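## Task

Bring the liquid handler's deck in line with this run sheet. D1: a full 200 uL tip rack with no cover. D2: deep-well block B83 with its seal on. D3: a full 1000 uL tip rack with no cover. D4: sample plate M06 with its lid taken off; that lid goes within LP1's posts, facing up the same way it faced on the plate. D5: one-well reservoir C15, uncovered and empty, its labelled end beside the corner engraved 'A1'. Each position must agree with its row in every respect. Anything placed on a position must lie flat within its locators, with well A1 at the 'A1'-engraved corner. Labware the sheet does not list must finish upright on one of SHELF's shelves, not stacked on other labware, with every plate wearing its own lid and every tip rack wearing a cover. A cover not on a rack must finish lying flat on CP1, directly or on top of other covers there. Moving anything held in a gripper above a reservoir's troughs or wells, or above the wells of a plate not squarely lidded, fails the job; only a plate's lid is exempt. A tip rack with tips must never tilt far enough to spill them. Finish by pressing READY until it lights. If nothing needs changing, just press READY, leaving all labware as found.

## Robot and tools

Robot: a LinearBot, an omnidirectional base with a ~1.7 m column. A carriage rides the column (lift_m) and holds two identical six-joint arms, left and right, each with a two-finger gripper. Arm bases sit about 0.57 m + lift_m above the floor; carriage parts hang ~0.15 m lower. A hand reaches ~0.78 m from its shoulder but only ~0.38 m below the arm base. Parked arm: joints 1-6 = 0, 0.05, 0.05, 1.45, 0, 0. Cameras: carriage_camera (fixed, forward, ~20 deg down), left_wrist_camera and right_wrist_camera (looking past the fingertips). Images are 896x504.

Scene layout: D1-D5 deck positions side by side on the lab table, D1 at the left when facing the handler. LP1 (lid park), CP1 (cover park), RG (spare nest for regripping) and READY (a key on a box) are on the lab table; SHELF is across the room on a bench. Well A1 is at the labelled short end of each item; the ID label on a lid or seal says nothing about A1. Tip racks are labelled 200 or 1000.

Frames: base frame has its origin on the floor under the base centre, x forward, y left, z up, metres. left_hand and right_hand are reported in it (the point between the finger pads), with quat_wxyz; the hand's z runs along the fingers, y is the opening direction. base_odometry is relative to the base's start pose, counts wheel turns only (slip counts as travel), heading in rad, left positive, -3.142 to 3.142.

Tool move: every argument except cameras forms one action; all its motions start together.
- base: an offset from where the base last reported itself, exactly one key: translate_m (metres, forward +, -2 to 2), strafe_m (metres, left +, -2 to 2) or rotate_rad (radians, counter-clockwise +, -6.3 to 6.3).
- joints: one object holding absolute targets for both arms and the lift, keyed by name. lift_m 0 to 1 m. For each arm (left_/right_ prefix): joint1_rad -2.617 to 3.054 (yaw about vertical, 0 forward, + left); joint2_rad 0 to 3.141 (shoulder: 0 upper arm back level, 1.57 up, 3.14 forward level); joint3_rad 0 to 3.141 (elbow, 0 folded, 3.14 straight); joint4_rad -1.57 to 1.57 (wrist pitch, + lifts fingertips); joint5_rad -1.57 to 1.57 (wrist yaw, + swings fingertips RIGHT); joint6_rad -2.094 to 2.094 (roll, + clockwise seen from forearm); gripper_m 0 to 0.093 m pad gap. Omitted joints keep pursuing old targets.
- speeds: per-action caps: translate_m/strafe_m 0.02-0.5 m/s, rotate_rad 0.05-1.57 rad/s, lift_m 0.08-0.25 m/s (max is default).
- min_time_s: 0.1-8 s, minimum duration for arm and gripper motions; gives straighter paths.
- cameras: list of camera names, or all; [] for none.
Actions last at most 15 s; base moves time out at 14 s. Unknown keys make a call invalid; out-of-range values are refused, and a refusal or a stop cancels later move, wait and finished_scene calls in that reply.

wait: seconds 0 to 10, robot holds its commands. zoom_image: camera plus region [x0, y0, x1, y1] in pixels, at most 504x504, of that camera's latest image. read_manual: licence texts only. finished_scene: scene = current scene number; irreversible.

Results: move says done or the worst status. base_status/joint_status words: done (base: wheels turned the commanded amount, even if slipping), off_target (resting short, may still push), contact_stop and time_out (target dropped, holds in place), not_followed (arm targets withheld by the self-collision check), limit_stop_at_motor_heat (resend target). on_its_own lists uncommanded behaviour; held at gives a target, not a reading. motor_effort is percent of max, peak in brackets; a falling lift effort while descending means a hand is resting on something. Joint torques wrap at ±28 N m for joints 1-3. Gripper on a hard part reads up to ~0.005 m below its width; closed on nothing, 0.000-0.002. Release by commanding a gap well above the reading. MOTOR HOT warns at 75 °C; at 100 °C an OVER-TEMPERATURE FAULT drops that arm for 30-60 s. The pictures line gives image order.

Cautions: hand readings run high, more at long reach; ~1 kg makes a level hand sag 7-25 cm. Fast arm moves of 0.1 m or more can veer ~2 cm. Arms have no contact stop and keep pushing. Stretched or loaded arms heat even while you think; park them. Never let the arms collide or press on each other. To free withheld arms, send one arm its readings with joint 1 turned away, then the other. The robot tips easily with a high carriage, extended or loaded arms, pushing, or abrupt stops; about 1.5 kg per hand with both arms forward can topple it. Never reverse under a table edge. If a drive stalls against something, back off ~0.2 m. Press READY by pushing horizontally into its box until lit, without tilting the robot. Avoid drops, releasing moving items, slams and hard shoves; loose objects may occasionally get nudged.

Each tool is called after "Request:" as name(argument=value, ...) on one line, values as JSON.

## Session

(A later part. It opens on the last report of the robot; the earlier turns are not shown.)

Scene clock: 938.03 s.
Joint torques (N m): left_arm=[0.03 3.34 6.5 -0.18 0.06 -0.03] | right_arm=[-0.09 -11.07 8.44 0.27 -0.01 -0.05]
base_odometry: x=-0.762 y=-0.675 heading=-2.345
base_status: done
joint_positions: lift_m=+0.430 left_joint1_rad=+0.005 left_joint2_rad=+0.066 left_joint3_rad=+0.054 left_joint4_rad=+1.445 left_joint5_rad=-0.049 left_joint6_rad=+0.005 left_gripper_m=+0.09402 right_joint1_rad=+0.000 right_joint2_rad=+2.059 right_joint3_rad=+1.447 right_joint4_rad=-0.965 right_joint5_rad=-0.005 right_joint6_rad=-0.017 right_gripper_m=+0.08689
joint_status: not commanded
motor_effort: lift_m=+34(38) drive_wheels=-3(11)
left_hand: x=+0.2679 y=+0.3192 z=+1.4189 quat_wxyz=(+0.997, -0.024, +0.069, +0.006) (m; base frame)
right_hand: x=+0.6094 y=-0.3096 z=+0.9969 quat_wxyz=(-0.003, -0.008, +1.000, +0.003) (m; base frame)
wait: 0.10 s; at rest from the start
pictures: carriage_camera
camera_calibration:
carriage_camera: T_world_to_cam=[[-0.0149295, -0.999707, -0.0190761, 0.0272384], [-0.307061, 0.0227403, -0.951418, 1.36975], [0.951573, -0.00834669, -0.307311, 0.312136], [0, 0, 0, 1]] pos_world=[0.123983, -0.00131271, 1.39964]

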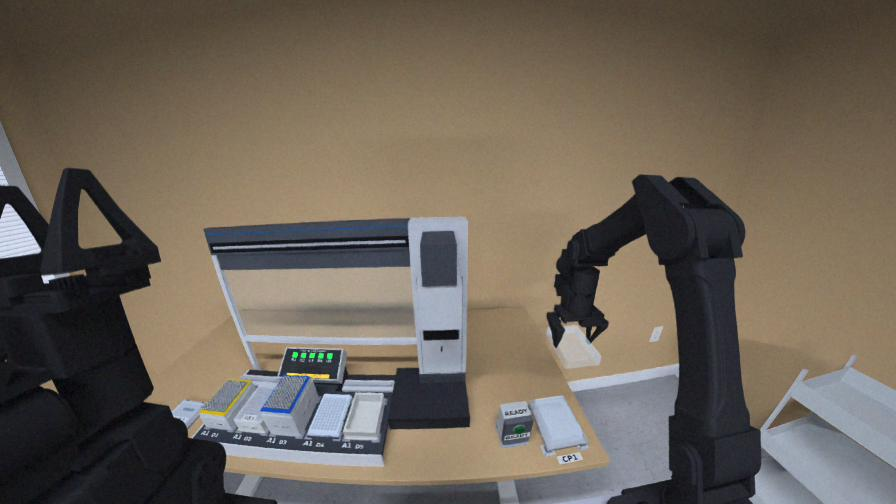

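Request:
move(cameras=["right_wrist_camera", "carriage_camera"])

Scene clock: 965.00 s.
Joint torques (N m): left_arm=[0.02 3.34 6.5 -0.18 0.06 -0.03] | right_arm=[-0.1 -11.07 8.44 0.27 -0.01 -0.05]
base_odometry: x=-0.762 y=-0.675 heading=-2.345
base_status: done
joint_positions: lift_m=+0.430 left_joint1_rad=+0.005 left_joint2_rad=+0.066 left_joint3_rad=+0.054 left_joint4_rad=+1.445 left_joint5_rad=-0.049 left_joint6_rad=+0.005 left_gripper_m=+0.09402 right_joint1_rad=+0.000 right_joint2_rad=+2.059 right_joint3_rad=+1.447 right_joint4_rad=-0.965 right_joint5_rad=-0.005 right_joint6_rad=-0.017 right_gripper_m=+0.08689
joint_status: not commanded
motor_effort: lift_m=+35(38) drive_wheels=-3(11)
left_hand: x=+0.2679 y=+0.3192 z=+1.4189 quat_wxyz=(+0.997, -0.024, +0.069, +0.006) (m; base frame)
right_hand: x=+0.6094 y=-0.3096 z=+0.9969 quat_wxyz=(-0.003, -0.008, +1.000, +0.003) (m; base frame)
pictures: carriage_camera, right_wrist_camera
camera_calibration:
carriage_camera: T_world_to_cam=[[-0.0149295, -0.999707, -0.0190761, 0.0272384], [-0.307061, 0.0227403, -0.951418, 1.36975], [0.951573, -0.00834669, -0.307311, 0.312136], [0, 0, 0, 1]] pos_world=[0.123983, -0.00131271, 1.39964]
right_wrist_camera: T_world_to_cam=[[0.048082, -0.998285, 0.033391, -0.376097], [-0.777965, -0.0164616, 0.628093, -0.158951], [-0.626466, -0.0561769, -0.777422, 1.26624], [0, 0, 0, 1]] pos_world=[0.687679, -0.306935, 1.09679]

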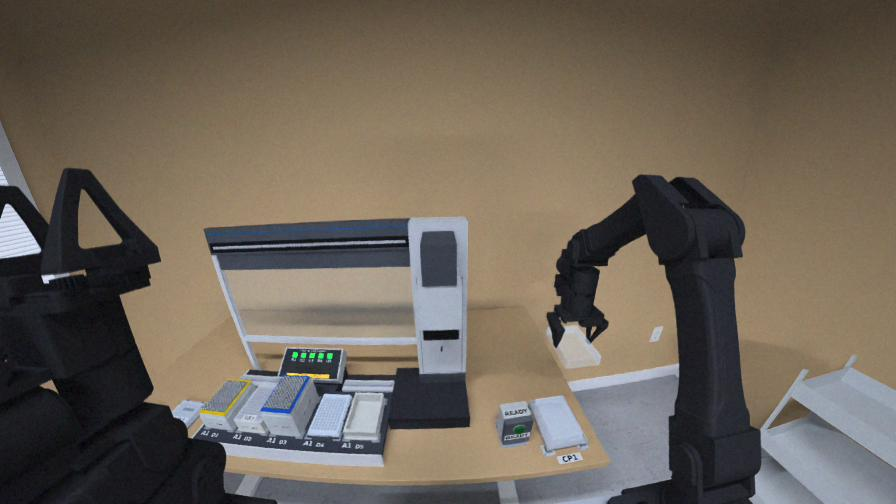

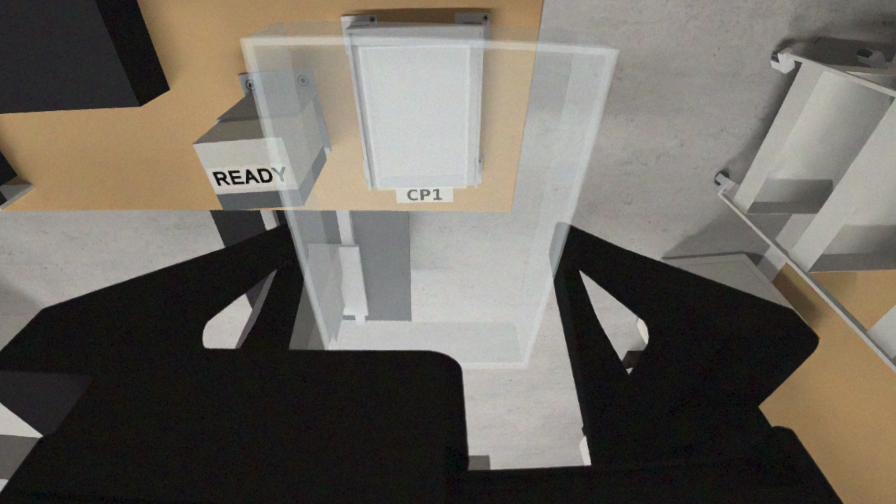

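Request:
zoom_image(camera="right_wrist_camera", region=[320, 0, 560, 220])

Request:
zoom_image(camera="carriage_camera", region=[490, 380, 620, 480])

Scaled by 2.100.

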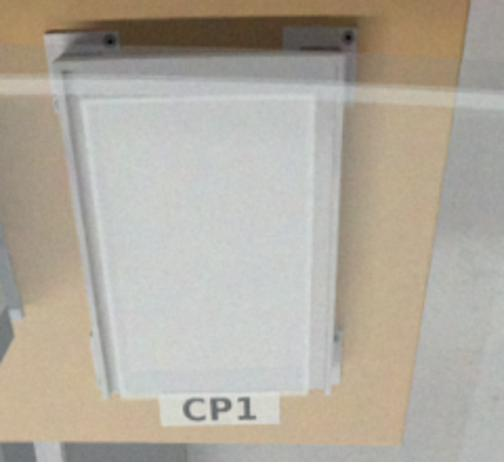

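Scaled by 3.877.

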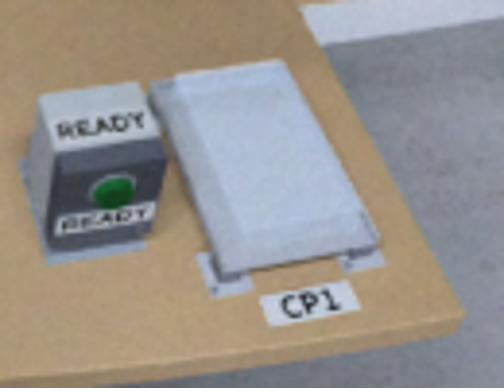

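Request:
move(base={"translate_m": -0.037}, joints={"lift_m": 0.32}, speeds={"translate_m": 0.05, "lift_m": 0.1}, cameras=["right_wrist_camera"])

Request:
zoom_image(camera="right_wrist_camera", region=[220, 0, 640, 230])

Scene clock: 996.07 s.
Joint torques (N m): left_arm=[0.01 3.33 6.53 -0.19 0.06 -0.04] | right_arm=[-0.09 -11.18 8.23 0.28 -0.01 -0.05]
move: done
base_odometry: x=-0.736 y=-0.649 heading=-2.345
base_status: done
joint_positions: lift_m=+0.320 left_joint1_rad=+0.005 left_joint2_rad=+0.066 left_joint3_rad=+0.054 left_joint4_rad=+1.445 left_joint5_rad=-0.049 left_joint6_rad=+0.005 left_gripper_m=+0.09402 right_joint1_rad=+0.000 right_joint2_rad=+2.059 right_joint3_rad=+1.449 right_joint4_rad=-0.965 right_joint5_rad=-0.005 right_joint6_rad=-0.017 right_gripper_m=+0.08689
joint_status: all done
motor_effort: lift_m=+35(35) drive_wheels=-2(11)
left_hand: x=+0.2679 y=+0.3192 z=+1.3092 quat_wxyz=(+0.997, -0.024, +0.069, +0.006) (m; base frame)
right_hand: x=+0.6100 y=-0.3096 z=+0.8875 quat_wxyz=(-0.002, -0.008, +1.000, +0.003) (m; base frame)
pictures: right_wrist_camera
camera_calibration:
right_wrist_camera: T_world_to_cam=[[0.0480309, -0.998285, 0.033464, -0.372506], [-0.778922, -0.0164618, 0.626905, -0.0881281], [-0.625279, -0.0561767, -0.778377, 1.18169], [0, 0, 0, 1]] pos_world=[0.68813, -0.306935, 0.98751]

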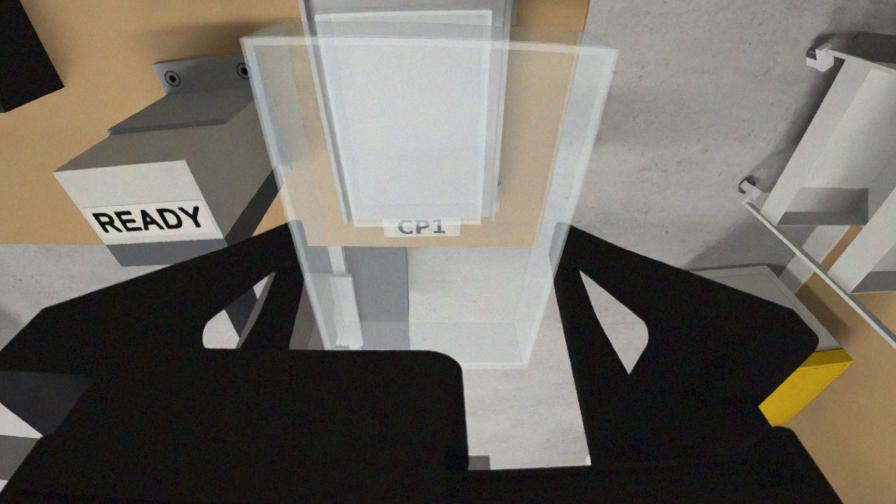

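Scaled by 1.200.

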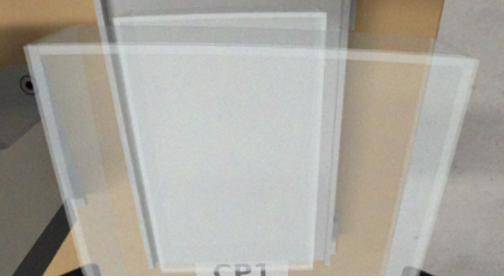

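Request:
zoom_image(camera="right_wrist_camera", region=[290, 0, 400, 60])

Request:
zoom_image(camera="right_wrist_camera", region=[430, 0, 540, 60])

Request:
zoom_image(camera="right_wrist_camera", region=[330, 190, 520, 250])

Scaled by 4.582.

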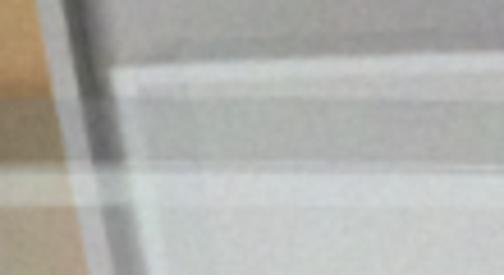

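Scaled by 4.582.

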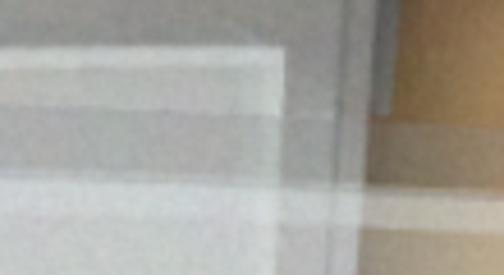

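Scaled by 2.653.

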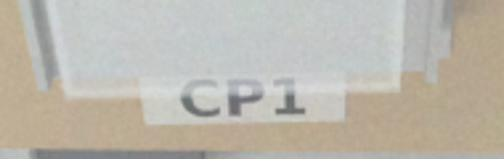

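Request:
zoom_image(camera="right_wrist_camera", region=[300, 300, 380, 380])

Request:
zoom_image(camera="right_wrist_camera", region=[490, 300, 570, 380])

Request:
zoom_image(camera="right_wrist_camera", region=[225, 0, 305, 80])

Request:
zoom_image(camera="right_wrist_camera", region=[560, 0, 640, 80])

Scaled by 6.300.

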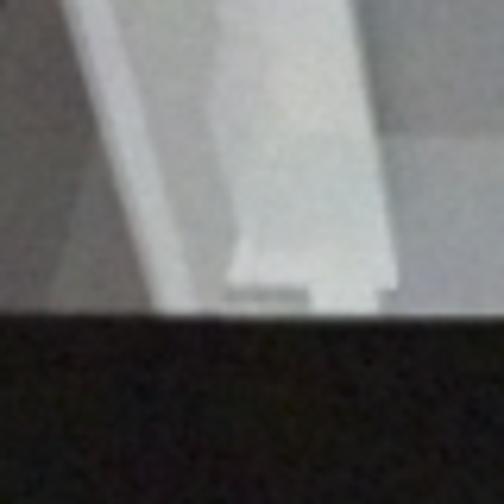

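Scaled by 6.300.

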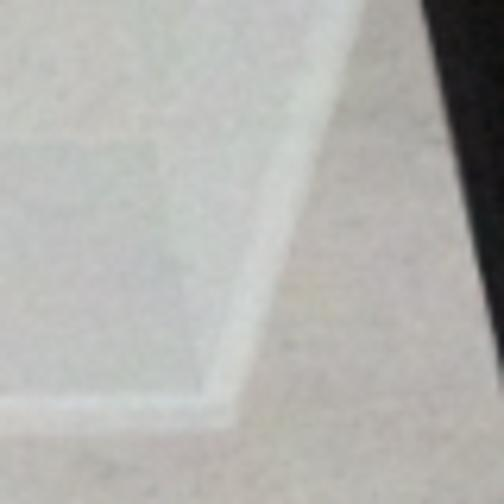

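Scaled by 6.300.

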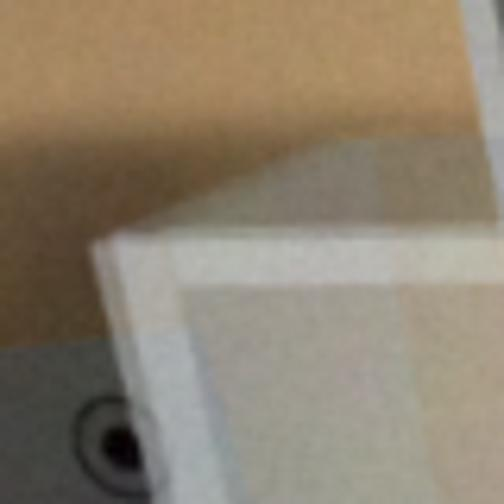

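Scaled by 6.300.

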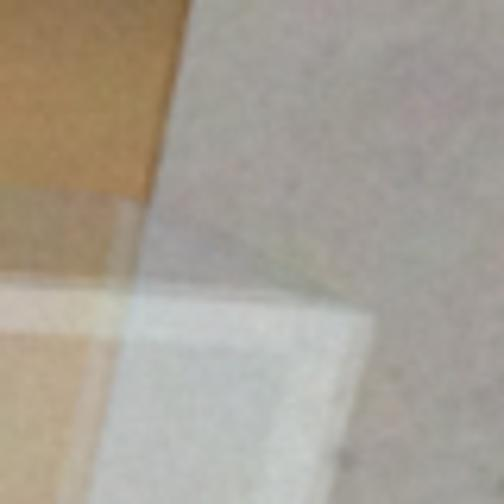

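Request:
move(base={"strafe_m": 0.0105}, joints={"right_joint6_rad": -0.082}, speeds={"strafe_m": 0.03}, min_time_s=1, cameras=["right_wrist_camera"])

Request:
zoom_image(camera="right_wrist_camera", region=[290, 0, 400, 60])

Request:
zoom_image(camera="right_wrist_camera", region=[450, 0, 560, 60])

Request:
zoom_image(camera="right_wrist_camera", region=[330, 190, 530, 250])

Scene clock: 1096.23 s.
Joint torques (N m): left_arm=[0.05 3.37 6.5 -0.19 0.06 -0.03] | right_arm=[-0.09 -11.12 8.25 0.28 -0.02 -0.08]
move: done
base_odometry: x=-0.729 y=-0.656 heading=-2.346
base_status: done
joint_positions: lift_m=+0.320 left_joint1_rad=+0.005 left_joint2_rad=+0.066 left_joint3_rad=+0.054 left_joint4_rad=+1.445 left_joint5_rad=-0.049 left_joint6_rad=+0.005 left_gripper_m=+0.09402 right_joint1_rad=+0.000 right_joint2_rad=+2.059 right_joint3_rad=+1.449 right_joint4_rad=-0.965 right_joint5_rad=-0.005 right_joint6_rad=-0.066 right_gripper_m=+0.08689
joint_status: all done
motor_effort: lift_m=+30(34) drive_wheels=+0(6)
left_hand: x=+0.2679 y=+0.3192 z=+1.3092 quat_wxyz=(+0.997, -0.024, +0.069, +0.006) (m; base frame)
right_hand: x=+0.6100 y=-0.3097 z=+0.8875 quat_wxyz=(-0.002, -0.033, +0.999, +0.002) (m; base frame)
pictures: right_wrist_camera
camera_calibration:
right_wrist_camera: T_world_to_cam=[[0.0974518, -0.994658, 0.0340262, -0.402161], [-0.777313, -0.0547175, 0.62673, -0.100805], [-0.621521, -0.087525, -0.778493, 1.16978], [0, 0, 0, 1]] pos_world=[0.687876, -0.303143, 0.987527]

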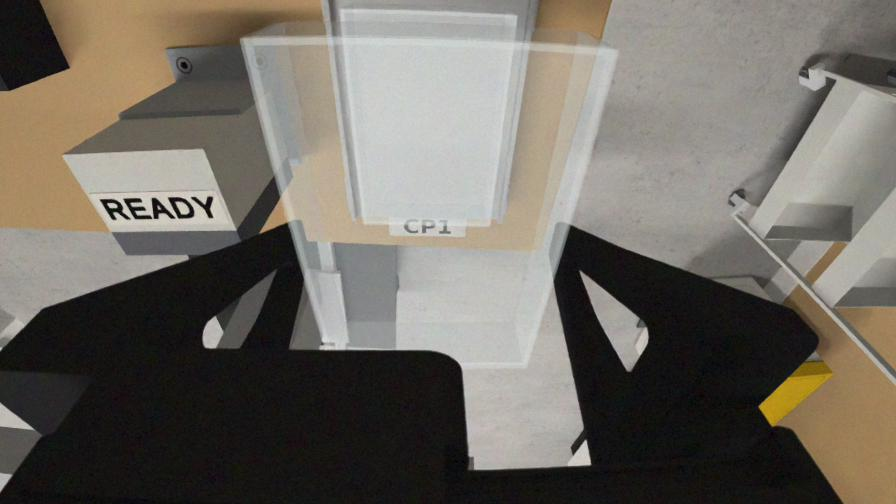

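Scaled by 4.582.

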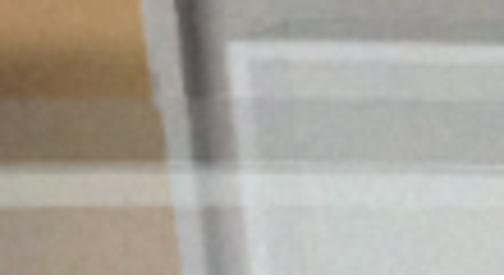

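Scaled by 4.582.

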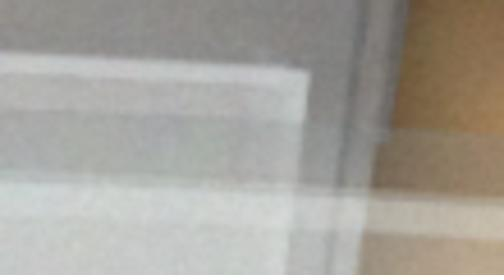

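Scaled by 2.520.

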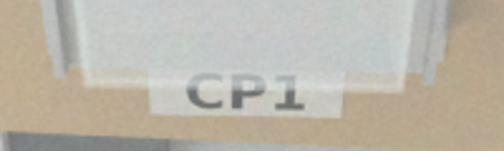

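Request:
move(base={"translate_m": -0.005}, joints={"lift_m": 0.265}, speeds={"translate_m": 0.03, "lift_m": 0.08}, cameras=["right_wrist_camera"])

Request:
zoom_image(camera="right_wrist_camera", region=[260, 0, 380, 80])

Request:
zoom_image(camera="right_wrist_camera", region=[500, 0, 620, 80])

Request:
zoom_image(camera="right_wrist_camera", region=[310, 230, 550, 340])

Scene clock: 1183.87 s.
Joint torques (N m): left_arm=[0.03 3.41 6.6 -0.19 0.06 -0.03] | right_arm=[-0.06 -11.22 8.16 0.26 -0.02 -0.06]
move: done
base_odometry: x=-0.725 y=-0.652 heading=-2.346
base_status: done
joint_positions: lift_m=+0.265 left_joint1_rad=+0.005 left_joint2_rad=+0.066 left_joint3_rad=+0.054 left_joint4_rad=+1.445 left_joint5_rad=-0.049 left_joint6_rad=+0.005 left_gripper_m=+0.09402 right_joint1_rad=+0.000 right_joint2_rad=+2.060 right_joint3_rad=+1.450 right_joint4_rad=-0.966 right_joint5_rad=-0.005 right_joint6_rad=-0.067 right_gripper_m=+0.08689
joint_status: all done
motor_effort: lift_m=+31(35) drive_wheels=+0(10)
left_hand: x=+0.2679 y=+0.3192 z=+1.2542 quat_wxyz=(+0.997, -0.024, +0.069, +0.006) (m; base frame)
right_hand: x=+0.6102 y=-0.3097 z=+0.8325 quat_wxyz=(-0.002, -0.034, +0.999, +0.002) (m; base frame)
pictures: right_wrist_camera
camera_calibration:
right_wrist_camera: T_world_to_cam=[[0.0985898, -0.994546, 0.0340218, -0.400968], [-0.777253, -0.0556102, 0.626726, -0.066516], [-0.621416, -0.0882323, -0.778497, 1.12686], [0, 0, 0, 1]] pos_world=[0.688081, -0.303055, 0.932586]

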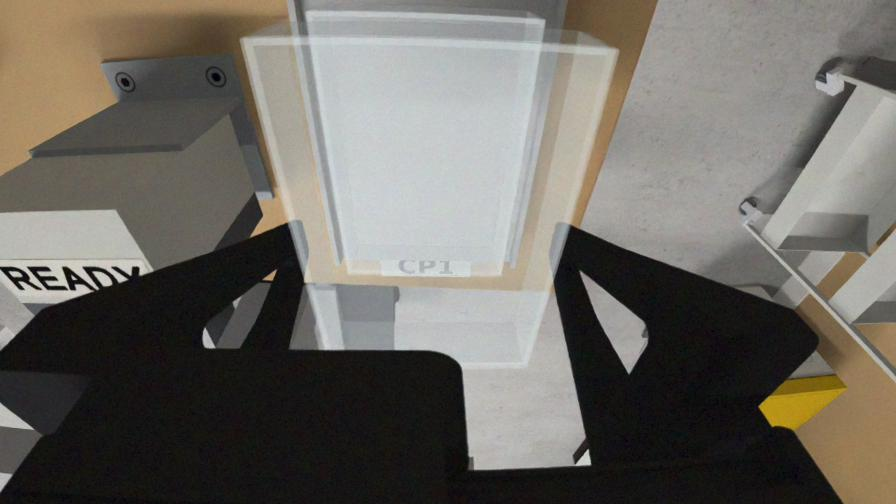

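Scaled by 4.200.

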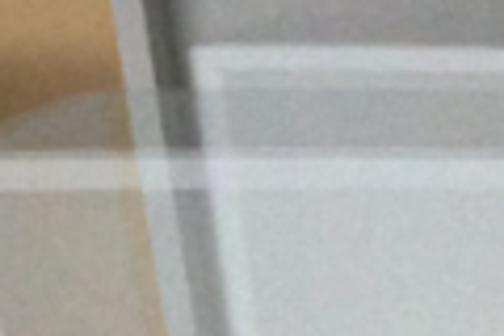

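Scaled by 4.200.

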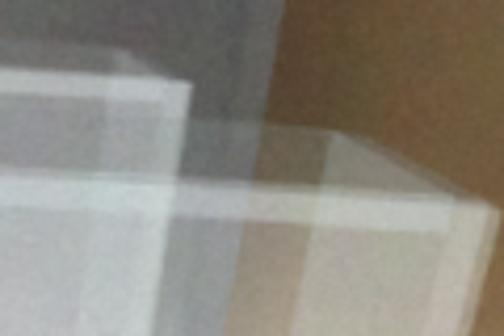

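Scaled by 2.100.

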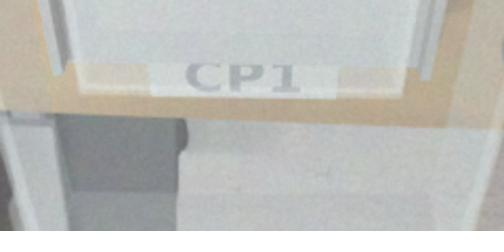

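Request:
move(base={"strafe_m": 0.002}, joints={"lift_m": 0.242}, speeds={"strafe_m": 0.02, "lift_m": 0.08}, cameras=["right_wrist_camera"])

Request:
zoom_image(camera="right_wrist_camera", region=[250, 0, 370, 80])

Request:
zoom_image(camera="right_wrist_camera", region=[510, 0, 630, 80])

Request:
zoom_image(camera="right_wrist_camera", region=[310, 250, 550, 370])

Scene clock: 1212.30 s.
Joint torques (N m): left_arm=[0.03 3.38 6.61 -0.18 0.06 -0.03] | right_arm=[-0.1 -11.34 8.06 0.28 -0.02 -0.05]
move: done
base_odometry: x=-0.724 y=-0.654 heading=-2.346
base_status: done
joint_positions: lift_m=+0.242 left_joint1_rad=+0.005 left_joint2_rad=+0.066 left_joint3_rad=+0.054 left_joint4_rad=+1.445 left_joint5_rad=-0.049 left_joint6_rad=+0.005 left_gripper_m=+0.09402 right_joint1_rad=+0.000 right_joint2_rad=+2.060 right_joint3_rad=+1.450 right_joint4_rad=-0.966 right_joint5_rad=-0.004 right_joint6_rad=-0.068 right_gripper_m=+0.08689
joint_status: all done
motor_effort: lift_m=+27(32) drive_wheels=+0(6)
left_hand: x=+0.2679 y=+0.3192 z=+1.2313 quat_wxyz=(+0.997, -0.024, +0.069, +0.006) (m; base frame)
right_hand: x=+0.6100 y=-0.3098 z=+0.8096 quat_wxyz=(-0.002, -0.034, +0.999, +0.002) (m; base frame)
pictures: right_wrist_camera
camera_calibration:
right_wrist_camera: T_world_to_cam=[[0.098997, -0.994496, 0.0343243, -0.400711], [-0.776754, -0.0556698, 0.627339, -0.0530837], [-0.621975, -0.0887662, -0.77799, 1.10862], [0, 0, 0, 1]] pos_world=[0.687967, -0.303052, 0.909547]

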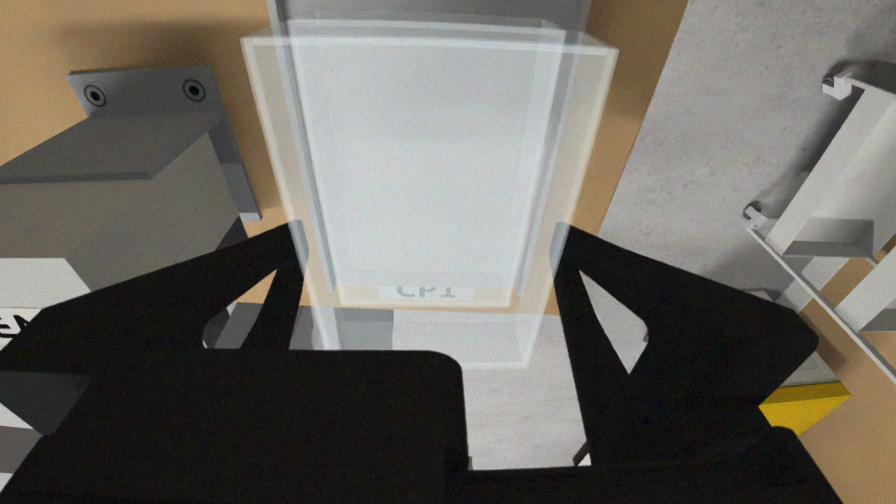

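Scaled by 4.200.

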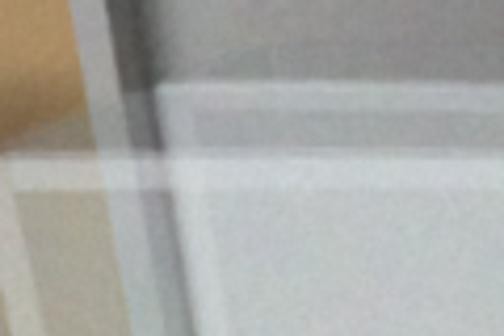

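Scaled by 4.200.

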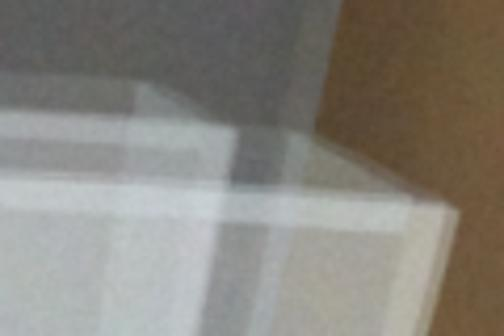

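Scaled by 2.100.

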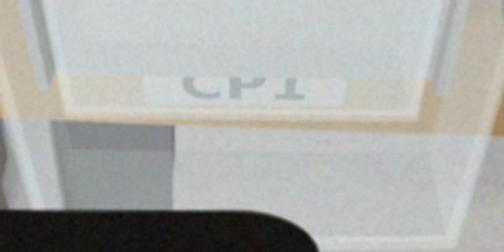

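Request:
move(base={"strafe_m": 0.0015}, joints={"lift_m": 0.237}, speeds={"strafe_m": 0.02, "lift_m": 0.08}, cameras=["right_wrist_camera"])

Request:
zoom_image(camera="right_wrist_camera", region=[250, 0, 370, 80])

Request:
zoom_image(camera="right_wrist_camera", region=[510, 0, 630, 80])

Request:
zoom_image(camera="right_wrist_camera", region=[310, 250, 550, 370])

Scene clock: 1249.00 s.
Joint torques (N m): left_arm=[0.05 3.34 6.54 -0.19 0.07 -0.03] | right_arm=[-0.21 -11.51 8.21 0.29 -0.03 -0.05]
move: done
base_odometry: x=-0.723 y=-0.655 heading=-2.347
base_status: done
joint_positions: lift_m=+0.237 left_joint1_rad=+0.004 left_joint2_rad=+0.066 left_joint3_rad=+0.054 left_joint4_rad=+1.445 left_joint5_rad=-0.049 left_joint6_rad=+0.005 left_gripper_m=+0.09402 right_joint1_rad=+0.001 right_joint2_rad=+2.063 right_joint3_rad=+1.450 right_joint4_rad=-0.968 right_joint5_rad=-0.004 right_joint6_rad=-0.068 right_gripper_m=+0.08689
joint_status: all done
motor_effort: lift_m=+31(33) drive_wheels=+1(5)
left_hand: x=+0.2679 y=+0.3191 z=+1.2263 quat_wxyz=(+0.997, -0.024, +0.069, +0.006) (m; base frame)
right_hand: x=+0.6093 y=-0.3096 z=+0.8035 quat_wxyz=(-0.005, -0.034, +0.999, +0.002) (m; base frame)
pictures: right_wrist_camera
camera_calibration:
right_wrist_camera: T_world_to_cam=[[0.0999155, -0.994406, 0.0342511, -0.400678], [-0.773832, -0.0560218, 0.630909, -0.0546533], [-0.625461, -0.0895421, -0.7751, 1.10302], [0, 0, 0, 1]] pos_world=[0.687635, -0.302732, 0.903153]

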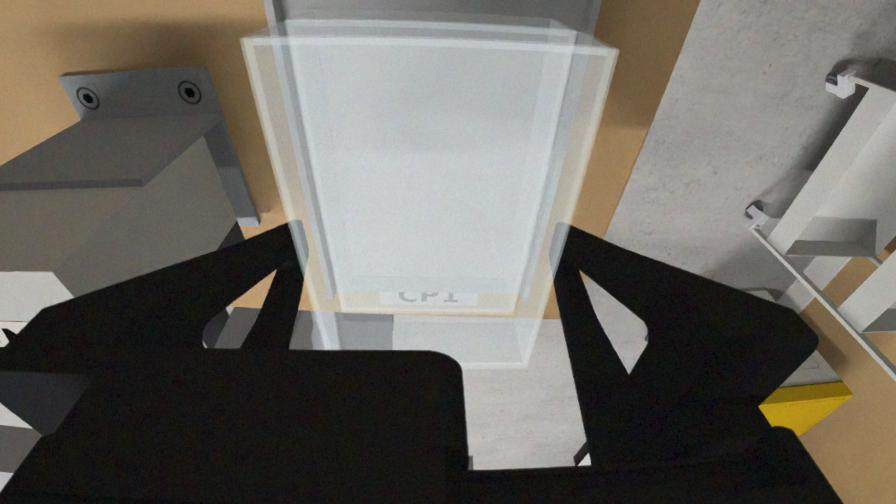

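Scaled by 4.200.

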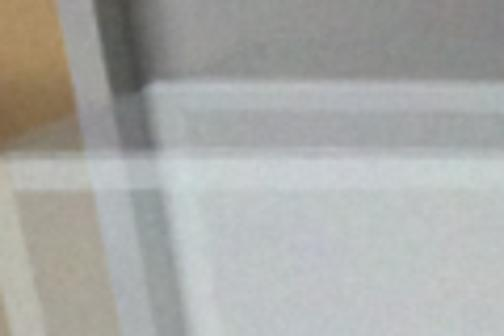

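Scaled by 4.200.

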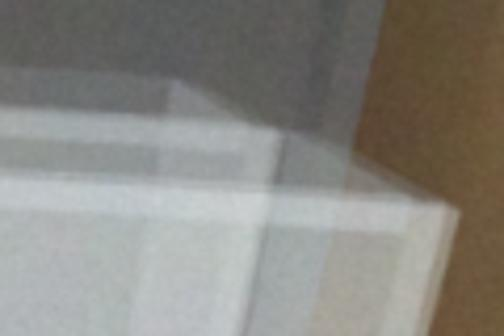

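Scaled by 2.100.

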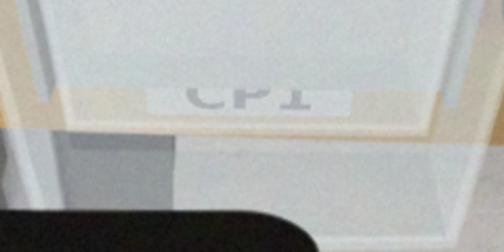

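Request:
zoom_image(camera="right_wrist_camera", region=[320, 280, 400, 350])

Request:
zoom_image(camera="right_wrist_camera", region=[470, 280, 550, 350])

Scaled by 6.300.

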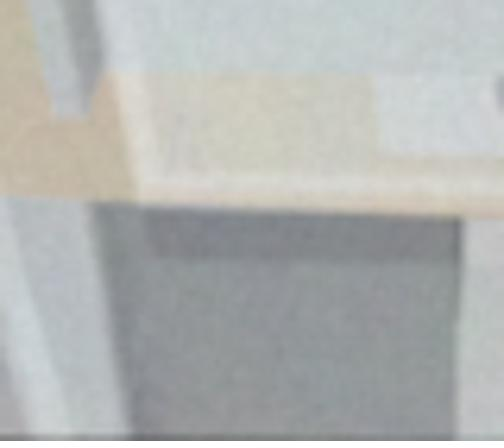

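Scaled by 6.300.

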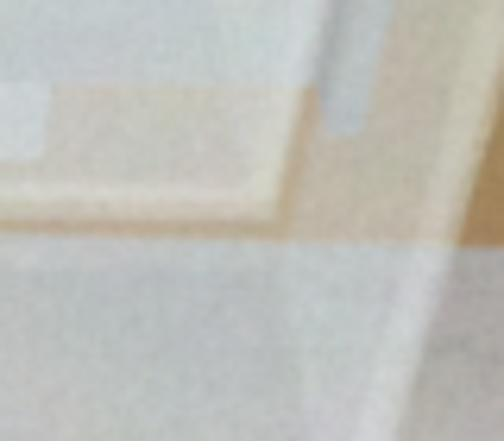

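Request:
move(joints={"right_joint6_rad": -0.055}, min_time_s=1, cameras=["right_wrist_camera"])

Request:
zoom_image(camera="right_wrist_camera", region=[260, 0, 340, 70])

Request:
zoom_image(camera="right_wrist_camera", region=[530, 0, 610, 70])

Request:
zoom_image(camera="right_wrist_camera", region=[320, 280, 400, 350])

Request:
zoom_image(camera="right_wrist_camera", region=[470, 280, 550, 350])

Scene clock: 1288.13 s.
Joint torques (N m): left_arm=[0.03 3.36 6.53 -0.19 0.06 -0.03] | right_arm=[-0.13 -11.49 8.17 0.29 -0.03 0.28]
move: done
base_odometry: x=-0.723 y=-0.655 heading=-2.347
base_status: not commanded
joint_positions: lift_m=+0.237 left_joint1_rad=+0.004 left_joint2_rad=+0.066 left_joint3_rad=+0.054 left_joint4_rad=+1.445 left_joint5_rad=-0.049 left_joint6_rad=+0.005 left_gripper_m=+0.09402 right_joint1_rad=+0.001 right_joint2_rad=+2.063 right_joint3_rad=+1.450 right_joint4_rad=-0.968 right_joint5_rad=-0.004 right_joint6_rad=-0.068 right_gripper_m=+0.08689
joint_status: all done
motor_effort: lift_m=+32(32) drive_wheels=+1(2)
left_hand: x=+0.2679 y=+0.3191 z=+1.2263 quat_wxyz=(+0.997, -0.024, +0.069, +0.006) (m; base frame)
right_hand: x=+0.6093 y=-0.3096 z=+0.8035 quat_wxyz=(-0.005, -0.034, +0.999, +0.002) (m; base frame)
pictures: right_wrist_camera
camera_calibration:
right_wrist_camera: T_world_to_cam=[[0.0999155, -0.994406, 0.0342511, -0.400678], [-0.773832, -0.0560218, 0.630909, -0.0546533], [-0.625461, -0.0895421, -0.7751, 1.10302], [0, 0, 0, 1]] pos_world=[0.687635, -0.302732, 0.903153]

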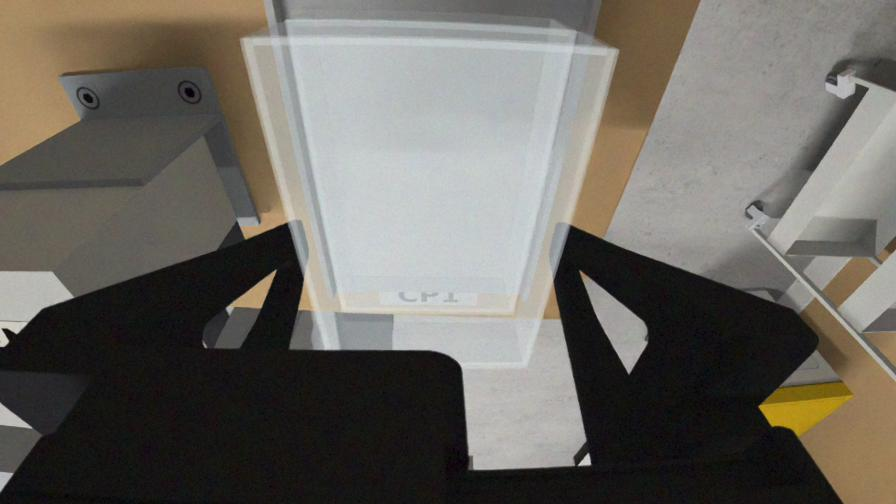

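Scaled by 6.300.

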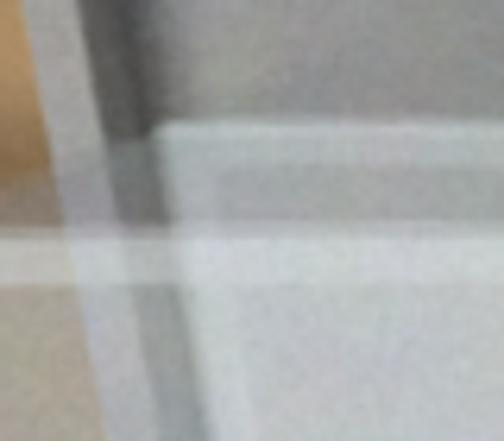

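Scaled by 6.300.

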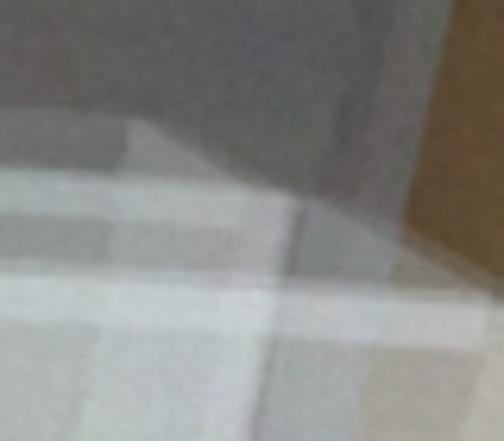

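Scaled by 6.300.

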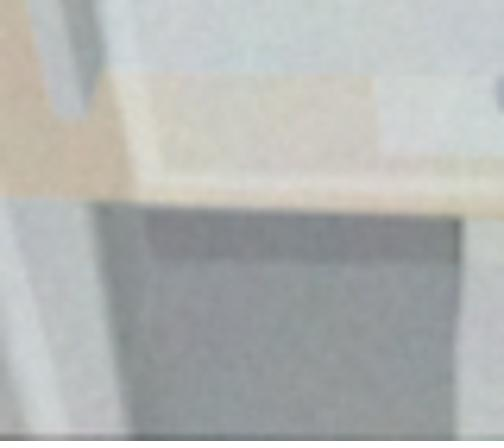

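Scaled by 6.300.

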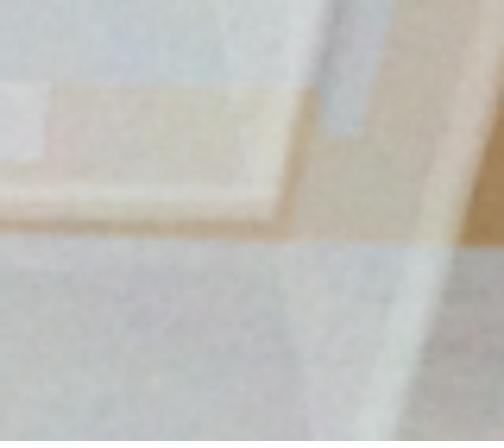

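Request:
move(joints={"right_joint6_rad": -0.040}, min_time_s=1, cameras=["right_wrist_camera"])

Request:
zoom_image(camera="right_wrist_camera", region=[260, 0, 340, 70])

Request:
zoom_image(camera="right_wrist_camera", region=[530, 0, 610, 70])

Request:
zoom_image(camera="right_wrist_camera", region=[320, 280, 400, 350])

Request:
zoom_image(camera="right_wrist_camera", region=[470, 280, 550, 350])

Scene clock: 1294.33 s.
Joint torques (N m): left_arm=[0.03 3.38 6.53 -0.19 0.06 -0.03] | right_arm=[-0.13 -11.51 8.17 0.29 -0.03 0.32]
move: done
base_odometry: x=-0.723 y=-0.655 heading=-2.347
base_status: not commanded
joint_positions: lift_m=+0.237 left_joint1_rad=+0.004 left_joint2_rad=+0.066 left_joint3_rad=+0.054 left_joint4_rad=+1.445 left_joint5_rad=-0.049 left_joint6_rad=+0.005 left_gripper_m=+0.09402 right_joint1_rad=+0.001 right_joint2_rad=+2.063 right_joint3_rad=+1.450 right_joint4_rad=-0.968 right_joint5_rad=-0.004 right_joint6_rad=-0.055 right_gripper_m=+0.08689
joint_status: all done
motor_effort: lift_m=+34(34) drive_wheels=+0(1)
left_hand: x=+0.2679 y=+0.3191 z=+1.2263 quat_wxyz=(+0.997, -0.024, +0.069, +0.006) (m; base frame)
right_hand: x=+0.6093 y=-0.3096 z=+0.8035 quat_wxyz=(-0.005, -0.028, +1.000, +0.002) (m; base frame)
pictures: right_wrist_camera
camera_calibration:
right_wrist_camera: T_world_to_cam=[[0.087392, -0.995581, 0.0343682, -0.393506], [-0.774444, -0.0461997, 0.630953, -0.0512747], [-0.626577, -0.0817565, -0.77506, 1.10607], [0, 0, 0, 1]] pos_world=[0.68772, -0.303707, 0.903148]

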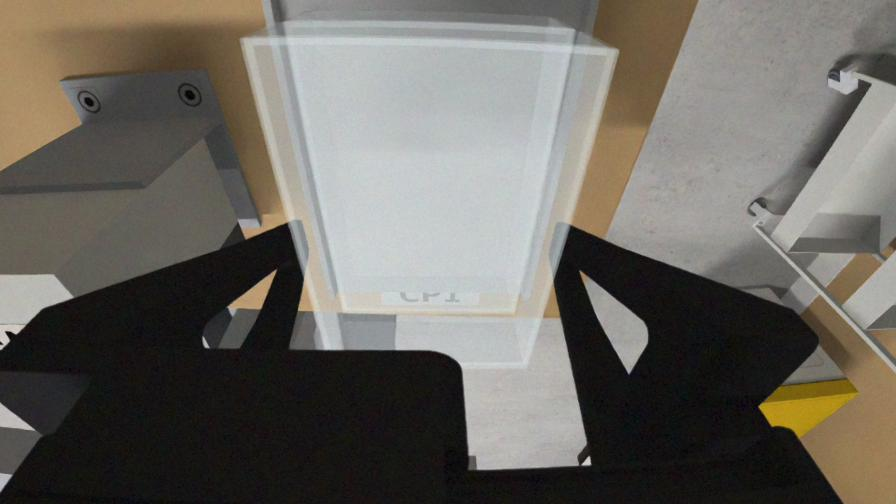

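Scaled by 6.300.

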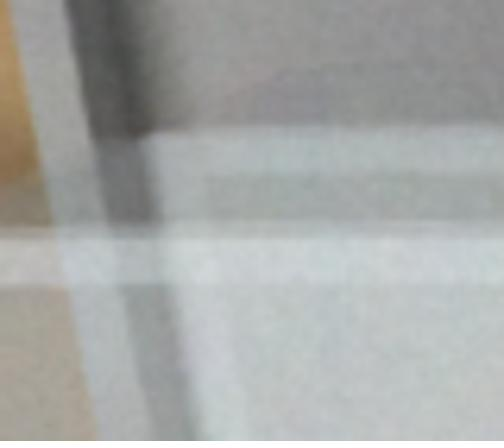

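Scaled by 6.300.

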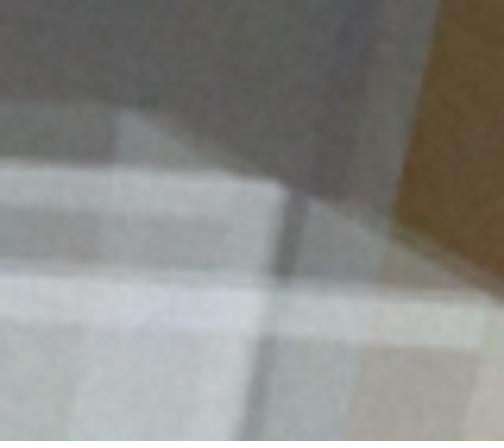

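Scaled by 6.300.

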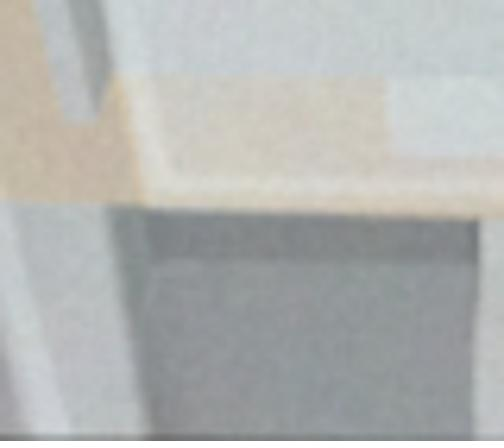

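Scaled by 6.300.

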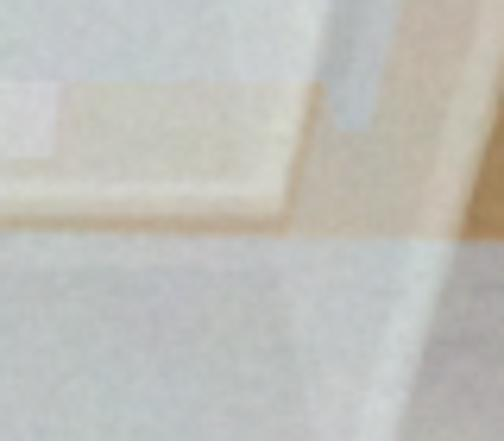

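Request:
move(joints={"lift_m": 0.2345}, speeds={"lift_m": 0.08}, cameras=[])

Request:
move(joints={"lift_m": 0.2325}, speeds={"lift_m": 0.08}, cameras=["right_wrist_camera"])

Scene clock: 1304.20 s.
Joint torques (N m): left_arm=[0.02 3.33 6.45 -0.2 0.07 -0.03] | right_arm=[-0.13 -11.58 8.13 0.28 -0.03 0.3]
move: done
base_odometry: x=-0.723 y=-0.655 heading=-2.347
base_status: not commanded
joint_positions: lift_m=+0.235 left_joint1_rad=+0.004 left_joint2_rad=+0.066 left_joint3_rad=+0.054 left_joint4_rad=+1.445 left_joint5_rad=-0.049 left_joint6_rad=+0.005 left_gripper_m=+0.09402 right_joint1_rad=+0.001 right_joint2_rad=+2.063 right_joint3_rad=+1.450 right_joint4_rad=-0.968 right_joint5_rad=-0.004 right_joint6_rad=-0.055 right_gripper_m=+0.08689
joint_status: all done
motor_effort: lift_m=+28(33) drive_wheels=-4(4)
left_hand: x=+0.2679 y=+0.3191 z=+1.2238 quat_wxyz=(+0.997, -0.024, +0.069, +0.006) (m; base frame)
right_hand: x=+0.6092 y=-0.3096 z=+0.8011 quat_wxyz=(-0.005, -0.028, +1.000, +0.002) (m; base frame)
pictures: none
No camera images: "cameras" was empty.

Scene clock: 1304.60 s.
Joint torques (N m): left_arm=[0.05 3.34 6.57 -0.2 0.07 -0.03] | right_arm=[-0.17 -11.49 8.16 0.29 -0.03 0.3]
move: done
base_odometry: x=-0.723 y=-0.655 heading=-2.347
base_status: not commanded
joint_positions: lift_m=+0.233 left_joint1_rad=+0.004 left_joint2_rad=+0.066 left_joint3_rad=+0.054 left_joint4_rad=+1.445 left_joint5_rad=-0.049 left_joint6_rad=+0.005 left_gripper_m=+0.09402 right_joint1_rad=+0.001 right_joint2_rad=+2.063 right_joint3_rad=+1.450 right_joint4_rad=-0.969 right_joint5_rad=-0.004 right_joint6_rad=-0.055 right_gripper_m=+0.08689
joint_status: all done
motor_effort: lift_m=+28(31) drive_wheels=+1(4)
left_hand: x=+0.2679 y=+0.3191 z=+1.2219 quat_wxyz=(+0.997, -0.024, +0.069, +0.006) (m; base frame)
right_hand: x=+0.6089 y=-0.3096 z=+0.7989 quat_wxyz=(-0.006, -0.028, +1.000, +0.002) (m; base frame)
pictures: right_wrist_camera
camera_calibration:
right_wrist_camera: T_world_to_cam=[[0.0870777, -0.995614, 0.0342076, -0.393004], [-0.773256, -0.0459007, 0.63243, -0.0504149], [-0.628086, -0.0815218, -0.773862, 1.10226], [0, 0, 0, 1]] pos_world=[0.68755, -0.303737, 0.898321]

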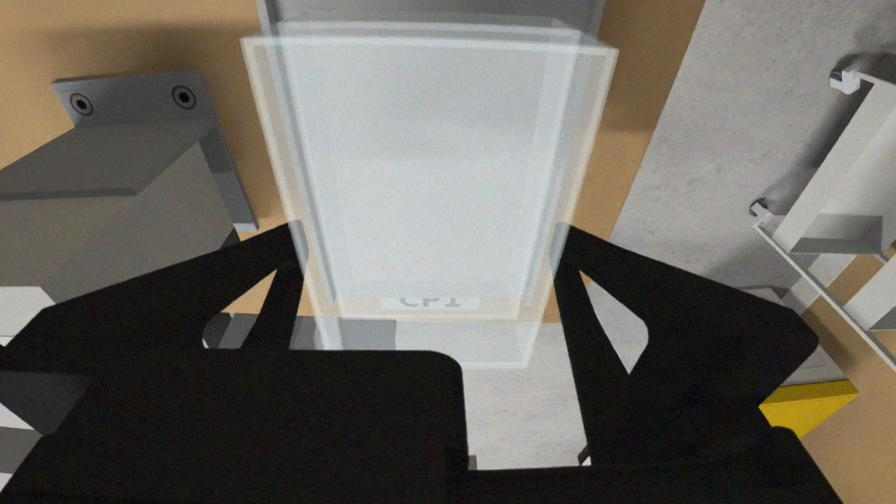

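Request:
zoom_image(camera="right_wrist_camera", region=[260, 0, 340, 70])

Request:
zoom_image(camera="right_wrist_camera", region=[530, 0, 610, 70])

Request:
zoom_image(camera="right_wrist_camera", region=[320, 280, 400, 350])

Request:
zoom_image(camera="right_wrist_camera", region=[470, 280, 550, 350])

Scaled by 6.300.

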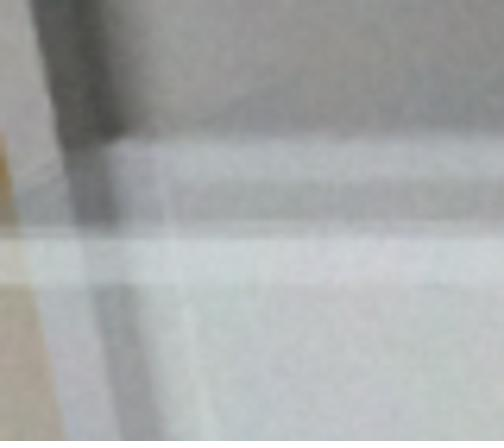

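Scaled by 6.300.

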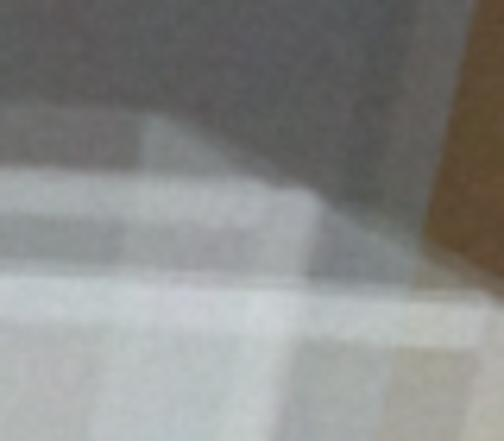

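Scaled by 6.300.

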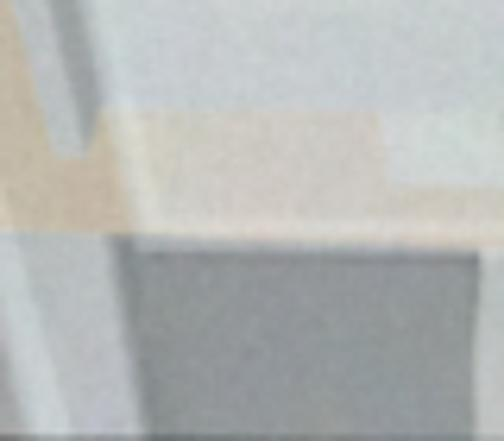

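Scaled by 6.300.

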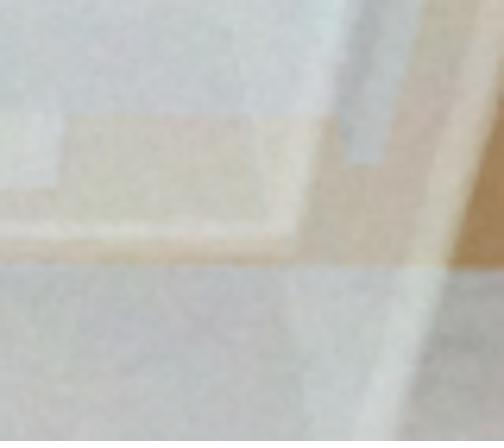

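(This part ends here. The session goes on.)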